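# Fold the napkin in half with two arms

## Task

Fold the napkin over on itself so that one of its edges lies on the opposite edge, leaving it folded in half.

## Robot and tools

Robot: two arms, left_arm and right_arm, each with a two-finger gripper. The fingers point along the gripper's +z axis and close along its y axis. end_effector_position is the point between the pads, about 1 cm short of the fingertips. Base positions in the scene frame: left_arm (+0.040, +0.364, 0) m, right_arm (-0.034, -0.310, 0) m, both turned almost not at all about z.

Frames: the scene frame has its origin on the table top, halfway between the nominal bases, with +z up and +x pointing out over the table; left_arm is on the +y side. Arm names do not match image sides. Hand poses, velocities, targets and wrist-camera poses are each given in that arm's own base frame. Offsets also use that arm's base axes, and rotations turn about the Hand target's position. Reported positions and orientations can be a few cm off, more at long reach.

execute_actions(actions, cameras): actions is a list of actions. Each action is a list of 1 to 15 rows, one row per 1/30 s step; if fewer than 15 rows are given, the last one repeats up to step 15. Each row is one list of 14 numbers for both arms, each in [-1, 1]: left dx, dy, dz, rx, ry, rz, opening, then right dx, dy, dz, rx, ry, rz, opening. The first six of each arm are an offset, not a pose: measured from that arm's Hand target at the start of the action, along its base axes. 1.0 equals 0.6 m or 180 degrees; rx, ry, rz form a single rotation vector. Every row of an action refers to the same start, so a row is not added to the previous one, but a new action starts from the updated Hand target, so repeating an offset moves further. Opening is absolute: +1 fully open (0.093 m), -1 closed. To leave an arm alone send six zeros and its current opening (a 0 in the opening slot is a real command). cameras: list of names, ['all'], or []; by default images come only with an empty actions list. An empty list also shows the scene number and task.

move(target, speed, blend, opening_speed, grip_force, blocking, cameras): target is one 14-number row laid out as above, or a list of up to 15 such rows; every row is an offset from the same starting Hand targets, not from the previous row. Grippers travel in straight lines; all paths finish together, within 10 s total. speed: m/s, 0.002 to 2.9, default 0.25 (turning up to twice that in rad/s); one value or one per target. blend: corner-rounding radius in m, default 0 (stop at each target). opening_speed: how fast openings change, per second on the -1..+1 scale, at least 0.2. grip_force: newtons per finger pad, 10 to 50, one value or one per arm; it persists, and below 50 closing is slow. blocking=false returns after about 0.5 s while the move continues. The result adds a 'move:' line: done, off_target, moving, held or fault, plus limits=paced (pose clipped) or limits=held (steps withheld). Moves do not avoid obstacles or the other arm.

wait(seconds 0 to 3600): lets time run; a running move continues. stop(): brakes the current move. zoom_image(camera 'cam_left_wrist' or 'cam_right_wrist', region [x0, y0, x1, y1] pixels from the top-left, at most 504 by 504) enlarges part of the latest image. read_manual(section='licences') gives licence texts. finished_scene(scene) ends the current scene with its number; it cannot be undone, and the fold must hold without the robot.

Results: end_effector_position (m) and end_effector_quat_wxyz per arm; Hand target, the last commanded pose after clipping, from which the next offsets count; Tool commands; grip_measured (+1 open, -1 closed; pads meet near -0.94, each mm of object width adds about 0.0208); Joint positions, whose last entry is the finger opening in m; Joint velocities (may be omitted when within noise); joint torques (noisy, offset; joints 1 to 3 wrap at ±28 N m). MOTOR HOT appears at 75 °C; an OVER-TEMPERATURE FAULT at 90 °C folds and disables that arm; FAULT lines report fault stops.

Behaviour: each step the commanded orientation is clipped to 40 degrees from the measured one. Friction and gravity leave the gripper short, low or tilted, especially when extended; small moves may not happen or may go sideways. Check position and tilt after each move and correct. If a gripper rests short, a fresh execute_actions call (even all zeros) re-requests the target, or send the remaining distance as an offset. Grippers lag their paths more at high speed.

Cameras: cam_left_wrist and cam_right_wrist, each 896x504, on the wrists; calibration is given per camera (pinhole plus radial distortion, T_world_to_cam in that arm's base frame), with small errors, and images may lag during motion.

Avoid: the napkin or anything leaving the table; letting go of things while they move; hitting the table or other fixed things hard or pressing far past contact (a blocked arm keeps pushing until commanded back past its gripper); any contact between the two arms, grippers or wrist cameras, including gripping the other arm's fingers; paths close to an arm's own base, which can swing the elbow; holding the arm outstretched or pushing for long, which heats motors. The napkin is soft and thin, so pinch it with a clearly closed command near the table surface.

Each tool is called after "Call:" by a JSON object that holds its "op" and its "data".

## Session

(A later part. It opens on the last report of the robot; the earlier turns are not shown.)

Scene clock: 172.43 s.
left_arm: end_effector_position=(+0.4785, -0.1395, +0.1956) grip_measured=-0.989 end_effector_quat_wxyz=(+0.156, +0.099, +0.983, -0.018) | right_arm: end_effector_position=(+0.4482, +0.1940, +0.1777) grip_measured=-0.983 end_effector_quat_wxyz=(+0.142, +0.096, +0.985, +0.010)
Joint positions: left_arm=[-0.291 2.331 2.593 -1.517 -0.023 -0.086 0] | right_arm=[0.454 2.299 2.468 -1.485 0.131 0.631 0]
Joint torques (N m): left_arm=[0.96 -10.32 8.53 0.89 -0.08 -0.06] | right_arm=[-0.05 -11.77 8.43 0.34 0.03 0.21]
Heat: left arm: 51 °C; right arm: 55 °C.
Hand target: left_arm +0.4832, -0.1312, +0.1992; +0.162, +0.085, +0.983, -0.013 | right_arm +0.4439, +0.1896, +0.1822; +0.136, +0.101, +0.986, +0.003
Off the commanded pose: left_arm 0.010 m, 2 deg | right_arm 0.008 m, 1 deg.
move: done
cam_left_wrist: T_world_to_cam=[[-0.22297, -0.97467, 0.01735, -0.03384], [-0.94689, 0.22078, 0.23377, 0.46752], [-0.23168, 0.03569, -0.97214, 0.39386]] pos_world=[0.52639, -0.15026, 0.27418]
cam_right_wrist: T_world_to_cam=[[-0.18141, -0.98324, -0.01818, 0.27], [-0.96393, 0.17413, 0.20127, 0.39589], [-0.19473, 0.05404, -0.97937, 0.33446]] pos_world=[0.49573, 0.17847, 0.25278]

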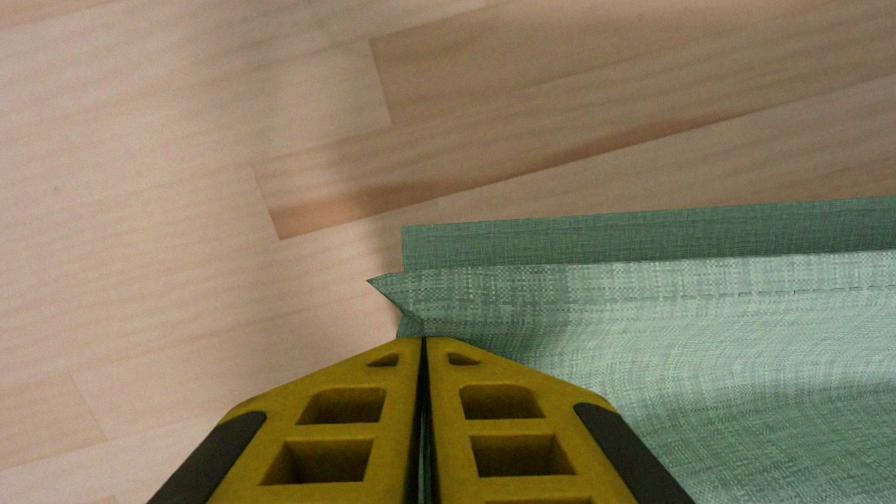

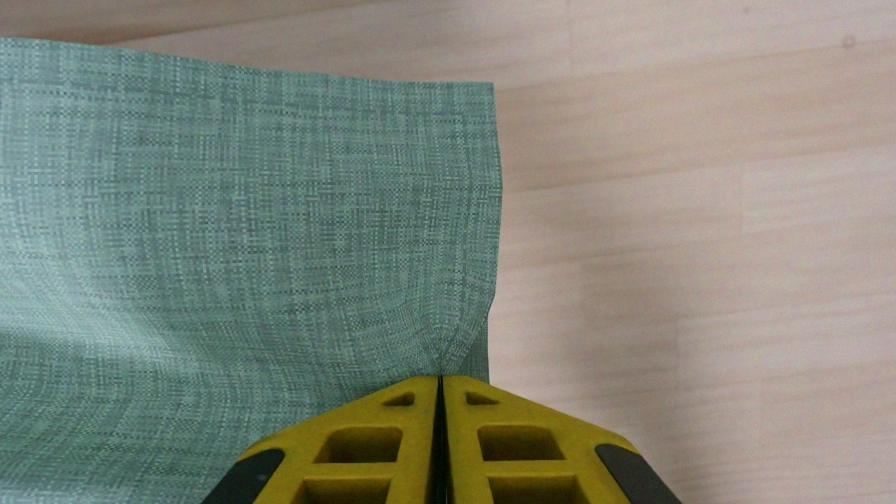

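Call:
{"op": "move", "data": {"target": [0,0,-0.2,-0.025,-0.145,0,-1,0.02,-0.005,-0.16,-0.03,-0.145,0,-1], "cameras": ["all"], "speed": 0.15}}

Scene clock: 177.30 s.
left_arm: end_effector_position=(+0.4669, -0.1371, +0.0455) grip_measured=-0.989 end_effector_quat_wxyz=(+0.329, +0.089, +0.939, -0.043) | right_arm: end_effector_position=(+0.4497, +0.1921, +0.0618) grip_measured=-0.983 end_effector_quat_wxyz=(+0.327, +0.088, +0.941, -0.018)
Joint positions: left_arm=[-0.302 1.943 1.186 -0.139 -0.048 -0.097 0] | right_arm=[0.54 2.009 1.381 -0.397 0.404 0.612 0]
Joint torques (N m): left_arm=[0.2 -13.97 6.12 2.37 -0.45 0.08] | right_arm=[-0.31 -14.6 5.79 1.57 0.45 -0.11]
Heat: left arm: 51 °C; right arm: 55 °C.
Hand target: left_arm +0.4832, -0.1312, +0.0792; +0.383, +0.079, +0.920, -0.032 | right_arm +0.4559, +0.1866, +0.0862; +0.359, +0.091, +0.929, -0.020
Off the commanded pose: left_arm 0.038 m, 7 deg | right_arm 0.026 m, 4 deg.
move: off_target (left_arm, right_arm)
cam_left_wrist: T_world_to_cam=[[-0.22042, -0.97503, 0.02718, -0.03324], [-0.96868, 0.21555, -0.12329, 0.51681], [0.11435, -0.0535, -0.992, 0.07224]] pos_world=[0.48504, -0.13994, 0.13628]
cam_right_wrist: T_world_to_cam=[[-0.1843, -0.98286, 0.00439, 0.26599], [-0.96686, 0.18049, -0.1806, 0.44466], [0.17671, -0.03753, -0.98355, 0.07216]] pos_world=[0.46619, 0.18388, 0.15011]

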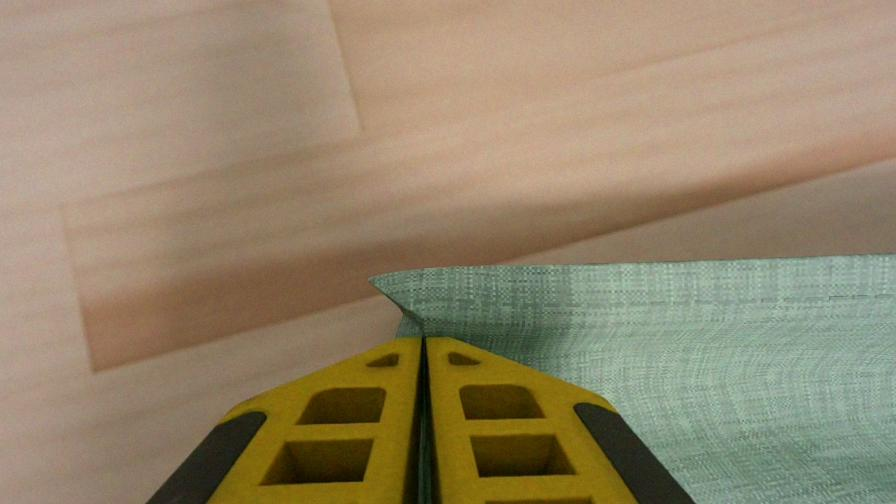

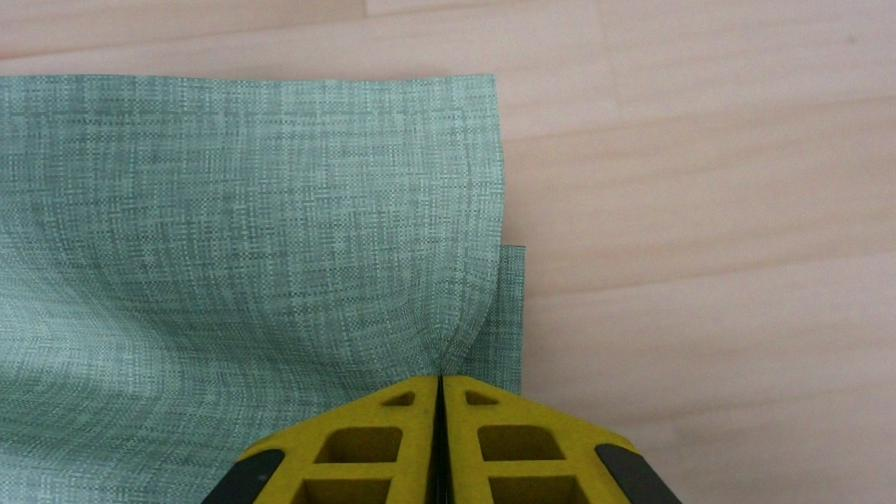

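Call:
{"op": "move", "data": {"target": [[-0.013,0,-0.02,0,0,0,-1,-0.043,0.002,-0.02,0,0,0,-1],[-0.013,0,-0.065,0,0,0,-1,-0.043,0.002,-0.08,0,0,0,-1]], "cameras": ["all"], "speed": 0.1}}

Scene clock: 179.77 s.
left_arm: end_effector_position=(+0.4631, -0.1391, +0.0332) grip_measured=-0.989 end_effector_quat_wxyz=(+0.354, +0.090, +0.930, -0.050) | right_arm: end_effector_position=(+0.4258, +0.1950, +0.0377) grip_measured=-0.983 end_effector_quat_wxyz=(+0.347, +0.079, +0.935, -0.008)
Joint positions: left_arm=[-0.308 1.943 1.088 0.014 -0.048 -0.097 0] | right_arm=[0.578 1.964 1.182 -0.202 0.424 0.617 0]
Joint torques (N m): left_arm=[0.31 -8.73 5.57 2.5 -0.48 0.05] | right_arm=[-0.36 -9.28 5.52 1.59 0.46 0.19]
Heat: left arm: 50 °C; right arm: 55 °C.
Hand target: left_arm +0.4754, -0.1312, +0.0402; +0.383, +0.079, +0.920, -0.032 | right_arm +0.4301, +0.1878, +0.0382; +0.359, +0.091, +0.929, -0.020
Off the commanded pose: left_arm 0.016 m, 4 deg | right_arm 0.008 m, 3 deg.
move: off_target (left_arm, right_arm)
cam_left_wrist: T_world_to_cam=[[-0.22795, -0.97316, 0.03152, -0.03202], [-0.95942, 0.21898, -0.17765, 0.5101], [0.16598, -0.07074, -0.98359, 0.03387]] pos_world=[0.47648, -0.14047, 0.12494]
cam_right_wrist: T_world_to_cam=[[-0.16036, -0.98698, -0.01264, 0.25579], [-0.9623, 0.15917, -0.22053, 0.42042], [0.21967, -0.0232, -0.9753, 0.03139]] pos_world=[0.4387, 0.18627, 0.12656]

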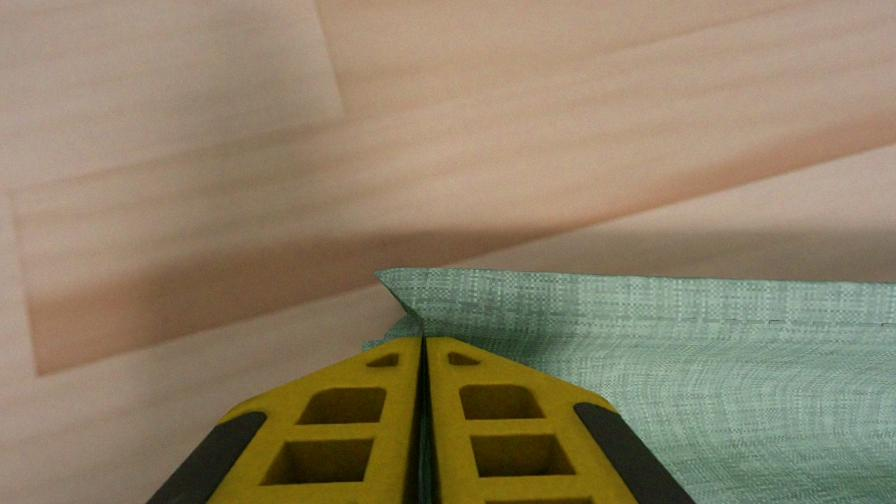

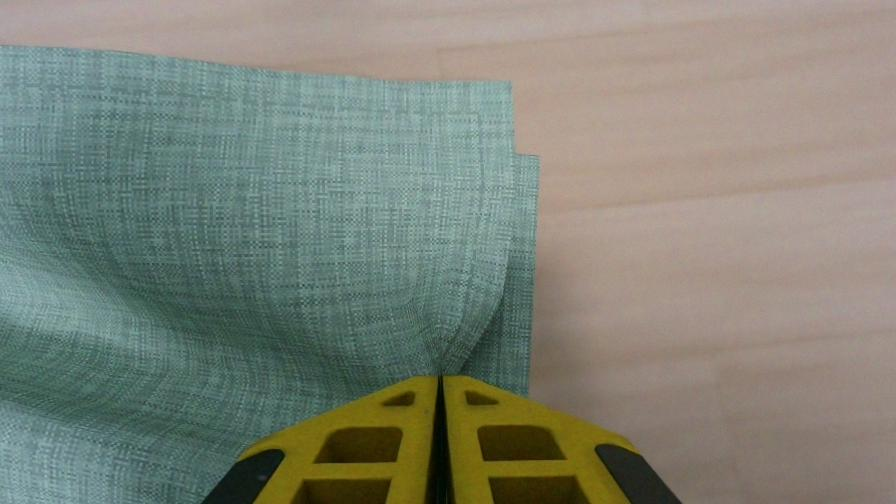

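Call:
{"op": "move", "data": {"target": [[-0.03,0.004,0.0,0,0,0,-1,-0.024,-0.008,0.0,0,0,0,-1],[-0.027,0.004,-0.05,0,0,0,-1,-0.022,-0.01,-0.042,0,0,0,-1]], "cameras": ["all"], "speed": 0.1}}

Scene clock: 181.83 s.
left_arm: end_effector_position=(+0.4547, -0.1394, +0.0158) grip_measured=-0.989 end_effector_quat_wxyz=(+0.375, +0.091, +0.921, -0.054) | right_arm: end_effector_position=(+0.4146, +0.1903, +0.0203) grip_measured=-0.983 end_effector_quat_wxyz=(+0.356, +0.082, +0.931, -0.008)
Joint positions: left_arm=[-0.316 1.956 0.979 0.181 -0.052 -0.097 0] | right_arm=[0.589 1.961 1.082 -0.093 0.441 0.626 0]
Joint torques (N m): left_arm=[0.29 -7.13 4.64 2.26 -0.48 0] | right_arm=[-0.85 -7.79 4.66 1.66 0.33 0.16]
Heat: left arm: 50 °C; right arm: 54 °C.
Hand target: left_arm +0.4592, -0.1288, +0.0102; +0.383, +0.079, +0.920, -0.032 | right_arm +0.4169, +0.1818, +0.0130; +0.359, +0.091, +0.929, -0.020
Off the commanded pose: left_arm 0.013 m, 3 deg | right_arm 0.011 m, 2 deg.
move: off_target (left_arm, right_arm)
cam_left_wrist: T_world_to_cam=[[-0.23375, -0.97177, 0.03185, -0.03088], [-0.94946, 0.22108, -0.22284, 0.49541], [0.20951, -0.08233, -0.97433, -0.00339]] pos_world=[0.46386, -0.13982, 0.10807]
cam_right_wrist: T_world_to_cam=[[-0.1657, -0.98603, -0.01675, 0.25133], [-0.95712, 0.16489, -0.2382, 0.40369], [0.23763, -0.02344, -0.97107, 0.00935]] pos_world=[0.4258, 0.18148, 0.10944]

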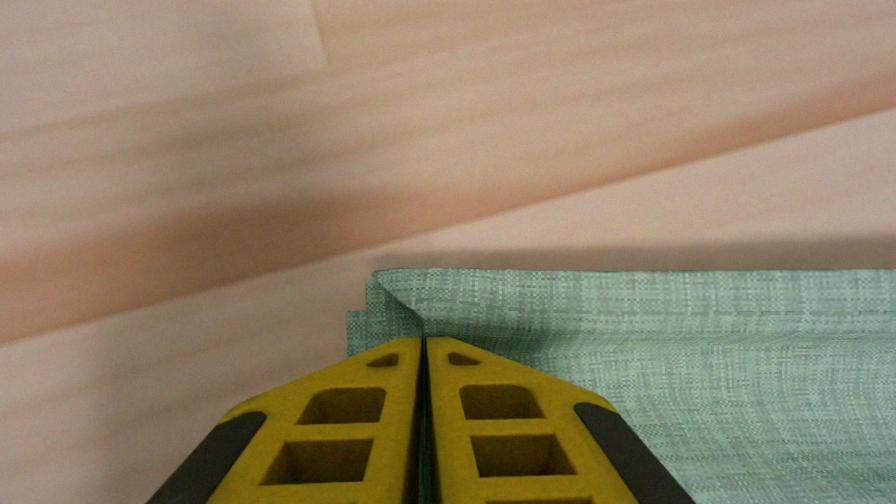

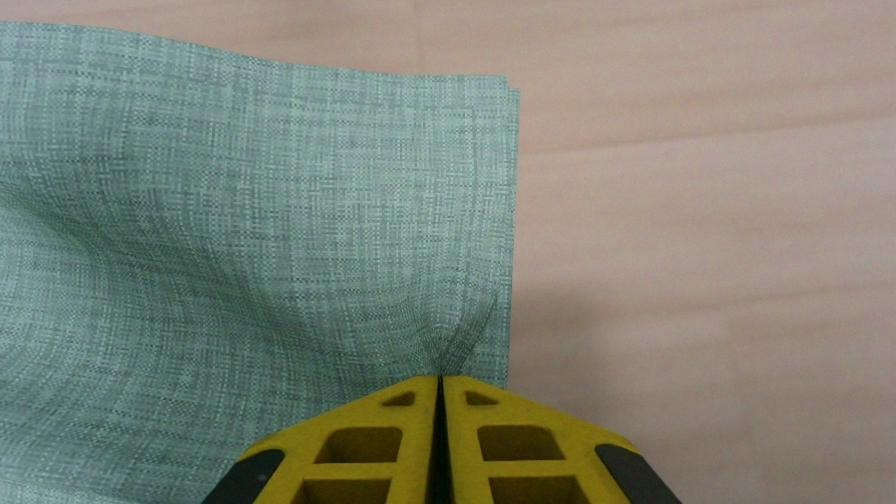

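Call:
{"op": "move", "data": {"target": [[0,0,0,0,0,0,-0.5,0,0,0.0,0,0,0,-0.5],[-0.01,0,0.1,0,0,0,-0.5,-0.01,0,0.1,0,0,0,-0.5],[-0.1,0,0.3,0.0,0,0,-0.5,-0.1,0.0,0.3,0,0,0,-0.5]], "cameras": ["all"], "speed": [0.1,0.1,0.25], "opening_speed": 0.5}}

Scene clock: 186.97 s.
left_arm: end_effector_position=(+0.3964, -0.1287, +0.1683) grip_measured=-0.501 end_effector_quat_wxyz=(+0.363, +0.089, +0.927, -0.031) | right_arm: end_effector_position=(+0.3573, +0.1817, +0.1788) grip_measured=-0.503 end_effector_quat_wxyz=(+0.348, +0.082, +0.933, -0.021)
Joint positions: left_arm=[-0.364 1.509 1.149 -0.474 -0.123 -0.124 0.021] | right_arm=[0.673 1.601 1.331 -0.768 0.5 0.709 0.021]
Joint torques (N m): left_arm=[-0.39 -8.38 9.77 1.59 -0.19 -0.08] | right_arm=[0.18 -8.05 9.63 0.97 0.35 0.23]
Heat: left arm: 49 °C; right arm: 52 °C.
Hand target: left_arm +0.3992, -0.1288, +0.1902; +0.383, +0.079, +0.920, -0.032 | right_arm +0.3569, +0.1818, +0.1930; +0.359, +0.091, +0.929, -0.020
Off the commanded pose: left_arm 0.022 m, 3 deg | right_arm 0.014 m, 2 deg.
move: off_target (left_arm, right_arm)
cam_left_wrist: T_world_to_cam=[[-0.21305, -0.97703, -0.00449, -0.04171], [-0.95875, 0.20995, -0.19164, 0.4687], [0.18818, -0.03653, -0.98145, 0.17372]] pos_world=[0.40779, -0.13281, 0.26014]
cam_right_wrist: T_world_to_cam=[[-0.17476, -0.98456, 0.0103, 0.23415], [-0.95957, 0.16797, -0.22584, 0.3861], [0.22062, -0.04935, -0.97411, 0.18789]] pos_world=[0.36996, 0.17495, 0.26781]

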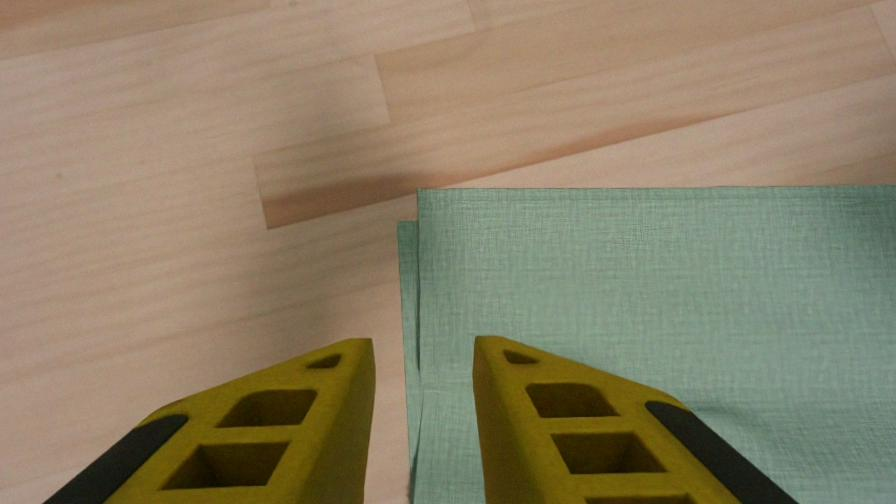

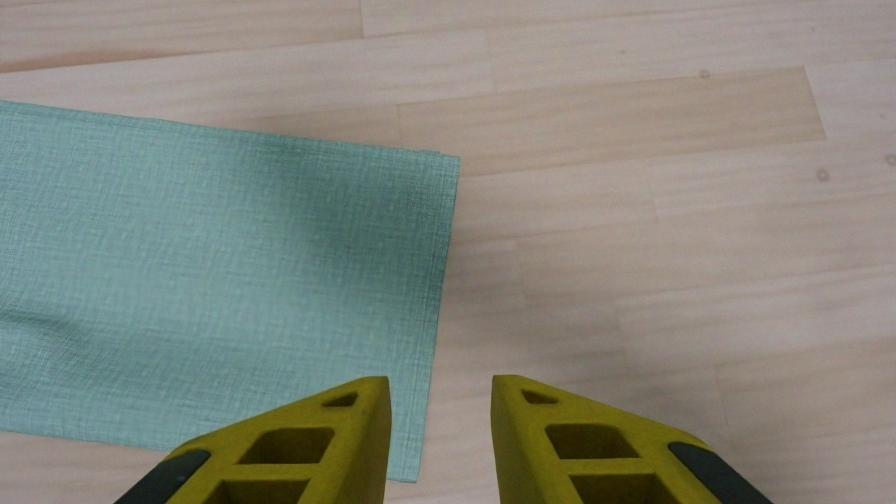

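Call:
{"op": "move", "data": {"target": [[0.205,-0.085,-0.2,0.0283,0.1642,0,0.31,-0.05,0,0,0,0,0,-0.5],[0.205,-0.085,-0.31,0.0283,0.1642,0,0.31,-0.05,0,0,0,0,0,-0.5]], "cameras": ["cam_left_wrist"], "speed": [0.25,0.12]}}

Scene clock: 191.47 s.
left_arm: end_effector_position=(+0.5078, -0.1734, +0.0132) grip_measured=+0.309 end_effector_quat_wxyz=(+0.100, +0.092, +0.991, -0.004) | right_arm: end_effector_position=(+0.3319, +0.1900, +0.1838) grip_measured=-0.503 end_effector_quat_wxyz=(+0.352, +0.080, +0.932, -0.016)
Joint positions: left_arm=[-0.342 2.537 2.246 -1.083 -0.042 -0.154 0.06] | right_arm=[0.745 1.546 1.296 -0.81 0.532 0.775 0.021]
Joint torques (N m): left_arm=[0.14 -12.57 3.41 1.94 -0.02 -0.07] | right_arm=[0.25 -9.42 6.45 0.93 0.38 0.23]
Heat: left arm: 48 °C; right arm: 51 °C.
Hand target: left_arm +0.5222, -0.1798, +0.0042; +0.131, +0.085, +0.988, -0.011 | right_arm +0.3269, +0.1818, +0.1930; +0.359, +0.091, +0.929, -0.020
Off the commanded pose: left_arm 0.018 m, 4 deg | right_arm 0.013 m, 2 deg.
move: off_target (left_arm, right_arm)
cam_left_wrist: T_world_to_cam=[[-0.20283, -0.9792, 0.00486, -0.06805], [-0.9191, 0.19209, 0.34402, 0.52486], [-0.3378, 0.06531, -0.93895, 0.28315]] pos_world=[0.56424, -0.18595, 0.08563]

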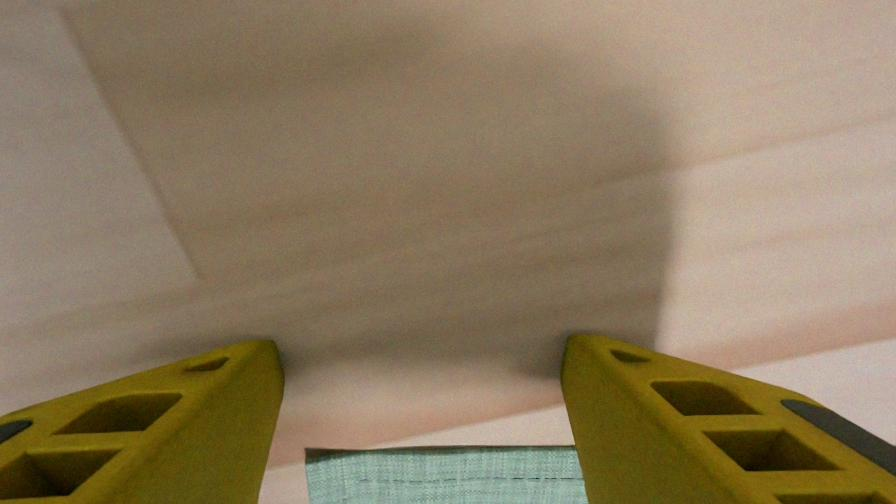

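Call:
{"op": "move", "data": {"target": [[0.01,-0.05,0.09,0,0,0,0.31,0,0,0,0,0,0,-0.5],[0.01,-0.05,-0.003,0,0,0,0.31,0,0,0,0,0,0,-0.5]], "speed": [0.15,0.12]}}

Call:
{"op": "move", "data": {"target": [-0.06,0.013,0.0,0,0,0,0.31,0,0,0,0,0,0,-0.5], "speed": 0.06, "cameras": ["cam_left_wrist"]}}

Scene clock: 194.60 s.
left_arm: end_effector_position=(+0.5174, -0.2091, +0.0132) grip_measured=+0.309 end_effector_quat_wxyz=(+0.112, +0.095, +0.989, -0.009) | right_arm: end_effector_position=(+0.3319, +0.1900, +0.1838) grip_measured=-0.503 end_effector_quat_wxyz=(+0.352, +0.080, +0.932, -0.016)
Joint positions: left_arm=[-0.399 2.654 2.462 -1.159 -0.049 -0.203 0.06] | right_arm=[0.745 1.546 1.296 -0.81 0.532 0.775 0.021]
Joint torques (N m): left_arm=[0.18 -13.08 3.19 1.73 -0.09 -0.06] | right_arm=[0.24 -9.43 6.43 0.93 0.38 0.23]
Heat: left arm: 49 °C; right arm: 50 °C.
Hand target: left_arm +0.5282, -0.2098, +0.0024; +0.131, +0.085, +0.988, -0.011 | right_arm +0.3269, +0.1818, +0.1930; +0.359, +0.091, +0.929, -0.020
Off the commanded pose: left_arm 0.015 m, 2 deg | right_arm 0.013 m, 2 deg.
move: off_target (left_arm)

Scene clock: 195.93 s.
left_arm: end_effector_position=(+0.5148, -0.2087, +0.0132) grip_measured=+0.309 end_effector_quat_wxyz=(+0.173, +0.093, +0.980, -0.018) | right_arm: end_effector_position=(+0.3319, +0.1900, +0.1838) grip_measured=-0.503 end_effector_quat_wxyz=(+0.352, +0.080, +0.932, -0.016)
Joint positions: left_arm=[-0.407 2.459 2.063 -0.832 -0.071 -0.206 0.06] | right_arm=[0.745 1.546 1.296 -0.81 0.532 0.775 0.021]
Joint torques (N m): left_arm=[-0.55 -14.04 3.15 0.38 0.01 -0.17] | right_arm=[0.24 -9.42 6.43 0.93 0.38 0.23]
Heat: left arm: 49 °C; right arm: 49 °C.
Hand target: left_arm +0.4922, -0.2020, +0.0024; +0.131, +0.085, +0.988, -0.011 | right_arm +0.3269, +0.1818, +0.1930; +0.359, +0.091, +0.929, -0.020
Off the commanded pose: left_arm 0.026 m, 5 deg | right_arm 0.013 m, 2 deg.
move: off_target (left_arm)
cam_left_wrist: T_world_to_cam=[[-0.21044, -0.97749, 0.01538, -0.09702], [-0.95701, 0.2092, 0.20092, 0.56311], [-0.19962, 0.02756, -0.97949, 0.20931]] pos_world=[0.56027, -0.2184, 0.09337]

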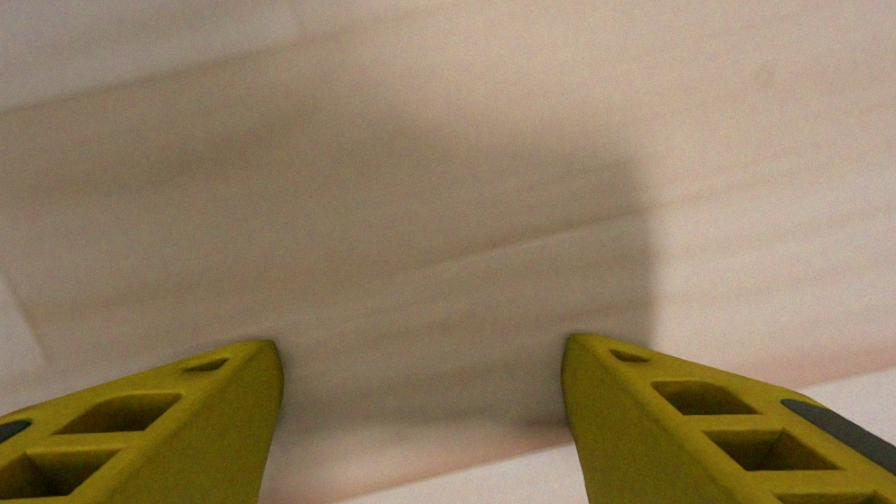

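Call:
{"op": "move", "data": {"target": [-0.045,0.01,0.008,0,0,0,0.31,0,0,0,0,0,0,-0.5], "speed": 0.06, "cameras": ["cam_left_wrist"]}}

Scene clock: 197.20 s.
left_arm: end_effector_position=(+0.4952, -0.2011, +0.0136) grip_measured=+0.309 end_effector_quat_wxyz=(+0.181, +0.090, +0.979, -0.019) | right_arm: end_effector_position=(+0.3319, +0.1900, +0.1838) grip_measured=-0.503 end_effector_quat_wxyz=(+0.352, +0.080, +0.932, -0.016)
Joint positions: left_arm=[-0.41 2.347 1.859 -0.725 -0.075 -0.213 0.06] | right_arm=[0.745 1.546 1.296 -0.81 0.532 0.775 0.021]
Joint torques (N m): left_arm=[-0.55 -14.49 3.23 0.16 0.03 -0.2] | right_arm=[0.25 -9.43 6.43 0.93 0.38 0.23]
Heat: left arm: 49 °C; right arm: 49 °C.
Hand target: left_arm +0.4652, -0.1960, +0.0072; +0.131, +0.085, +0.988, -0.011 | right_arm +0.3269, +0.1818, +0.1930; +0.359, +0.091, +0.929, -0.020
Off the commanded pose: left_arm 0.031 m, 6 deg | right_arm 0.013 m, 2 deg.
move: off_target (left_arm)
cam_left_wrist: T_world_to_cam=[[-0.20508, -0.9786, 0.01689, -0.09665], [-0.96115, 0.20462, 0.18528, 0.54393], [-0.18477, 0.02177, -0.98254, 0.19719]] pos_world=[0.53941, -0.21017, 0.09461]

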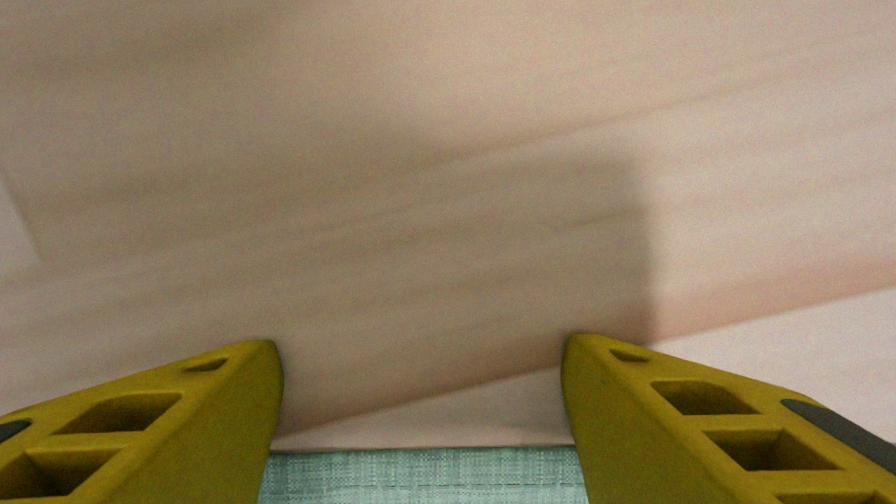

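Call:
{"op": "move", "data": {"target": [-0.043,0.009,0.0,0,0,0,0.31,0,0,0,0,0,0,-0.5], "speed": 0.06, "cameras": ["cam_left_wrist"]}}

Scene clock: 198.47 s.
left_arm: end_effector_position=(+0.4697, -0.1941, +0.0132) grip_measured=+0.309 end_effector_quat_wxyz=(+0.179, +0.085, +0.980, -0.018) | right_arm: end_effector_position=(+0.3319, +0.1900, +0.1838) grip_measured=-0.503 end_effector_quat_wxyz=(+0.352, +0.080, +0.932, -0.016)
Joint positions: left_arm=[-0.419 2.245 1.684 -0.656 -0.081 -0.23 0.06] | right_arm=[0.745 1.546 1.296 -0.81 0.532 0.775 0.021]
Joint torques (N m): left_arm=[-0.83 -13.72 3.18 0.18 0.06 -0.16] | right_arm=[0.25 -9.43 6.45 0.93 0.37 0.23]
Heat: left arm: 49 °C; right arm: 49 °C.
Hand target: left_arm +0.4394, -0.1906, +0.0072; +0.131, +0.085, +0.988, -0.011 | right_arm +0.3269, +0.1818, +0.1930; +0.359, +0.091, +0.929, -0.020
Off the commanded pose: left_arm 0.031 m, 6 deg | right_arm 0.013 m, 2 deg.
move: off_target (left_arm)
cam_left_wrist: T_world_to_cam=[[-0.19654, -0.98036, 0.0163, -0.09933], [-0.9623, 0.19606, 0.1885, 0.5169], [-0.188, 0.02136, -0.98194, 0.19331]] pos_world=[0.51423, -0.20285, 0.094]

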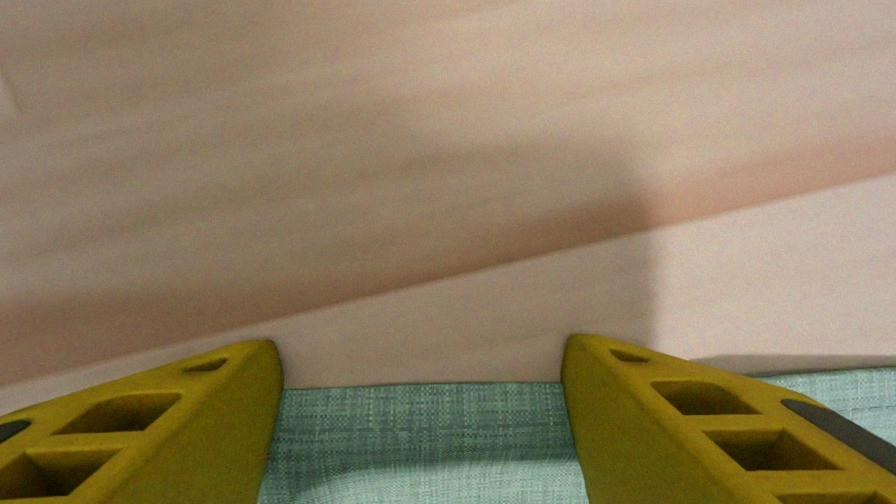

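Call:
{"op": "move", "data": {"target": [[0.02,0.0,0.1,0,0,0,0.31,0,0,0,0,0,0,-0.5],[-0.16,0.05,0.38,-0.025,-0.145,0,0.31,-0.06,0.04,0.06,0,0,0,-0.5]], "speed": [0.1,0.3], "cameras": ["all"]}}

Scene clock: 202.00 s.
left_arm: end_effector_position=(+0.3384, -0.1579, +0.2229) grip_measured=+0.309 end_effector_quat_wxyz=(+0.326, +0.091, +0.941, -0.023) | right_arm: end_effector_position=(+0.2907, +0.2088, +0.2111) grip_measured=-0.503 end_effector_quat_wxyz=(+0.344, +0.078, +0.935, -0.027)
Joint positions: left_arm=[-0.538 1.426 1.347 -0.86 -0.227 -0.272 0.06] | right_arm=[0.891 1.541 1.421 -1.054 0.598 0.933 0.021]
Joint torques (N m): left_arm=[-0.5 -7.01 6.24 2.16 -0.29 -0.08] | right_arm=[0.28 -8.02 9.51 0.74 0.43 0.23]
Heat: left arm: 49 °C; right arm: 48 °C.
Hand target: left_arm +0.3434, -0.1606, +0.2352; +0.354, +0.080, +0.931, -0.030 | right_arm +0.2909, +0.2058, +0.2290; +0.359, +0.091, +0.929, -0.020
Off the commanded pose: left_arm 0.014 m, 4 deg | right_arm 0.018 m, 3 deg.
move: off_target (left_arm, right_arm)
cam_left_wrist: T_world_to_cam=[[-0.21036, -0.97754, -0.01263, -0.08153], [-0.97112, 0.21043, -0.11245, 0.41627], [0.11258, -0.01139, -0.99358, 0.26951]] pos_world=[0.35676, -0.16423, 0.31355]
cam_right_wrist: T_world_to_cam=[[-0.17135, -0.98488, 0.02555, 0.24465], [-0.96264, 0.16185, -0.21711, 0.32526], [0.20969, -0.0618, -0.97581, 0.24163]] pos_world=[0.30436, 0.20324, 0.30015]

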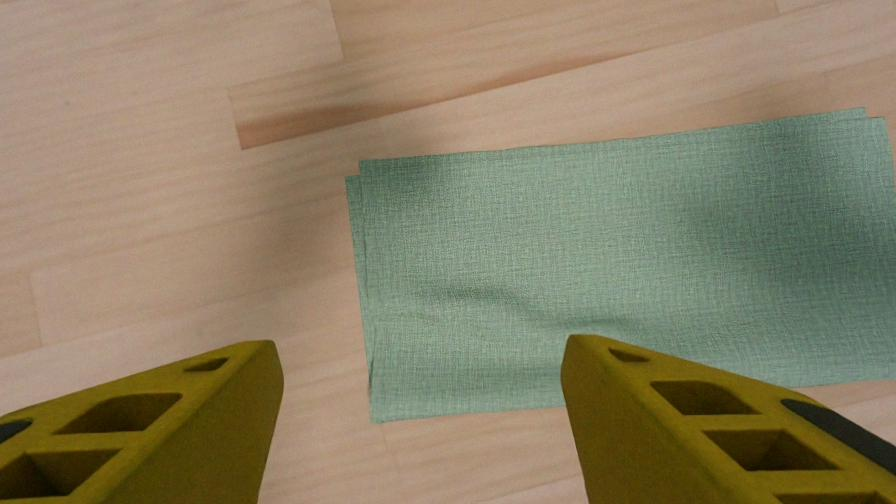

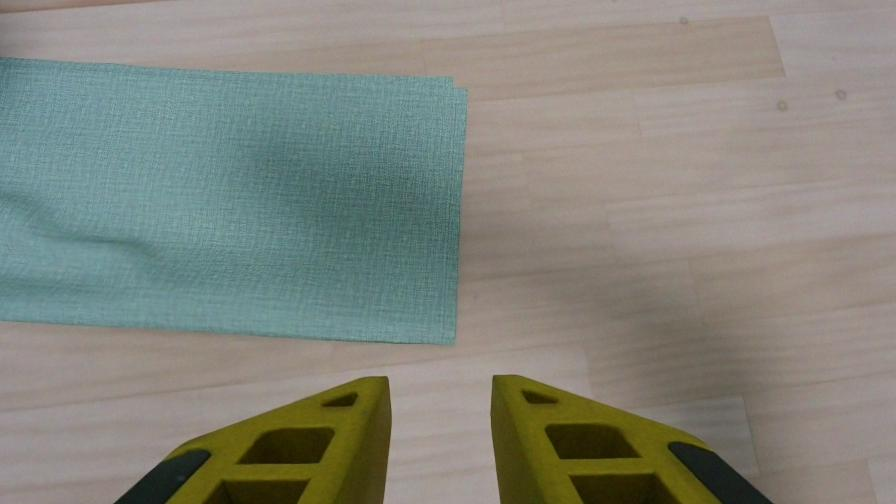

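Call:
{"op": "finished_scene", "data": {"scene": 1}}

The scene is finished: the task was done.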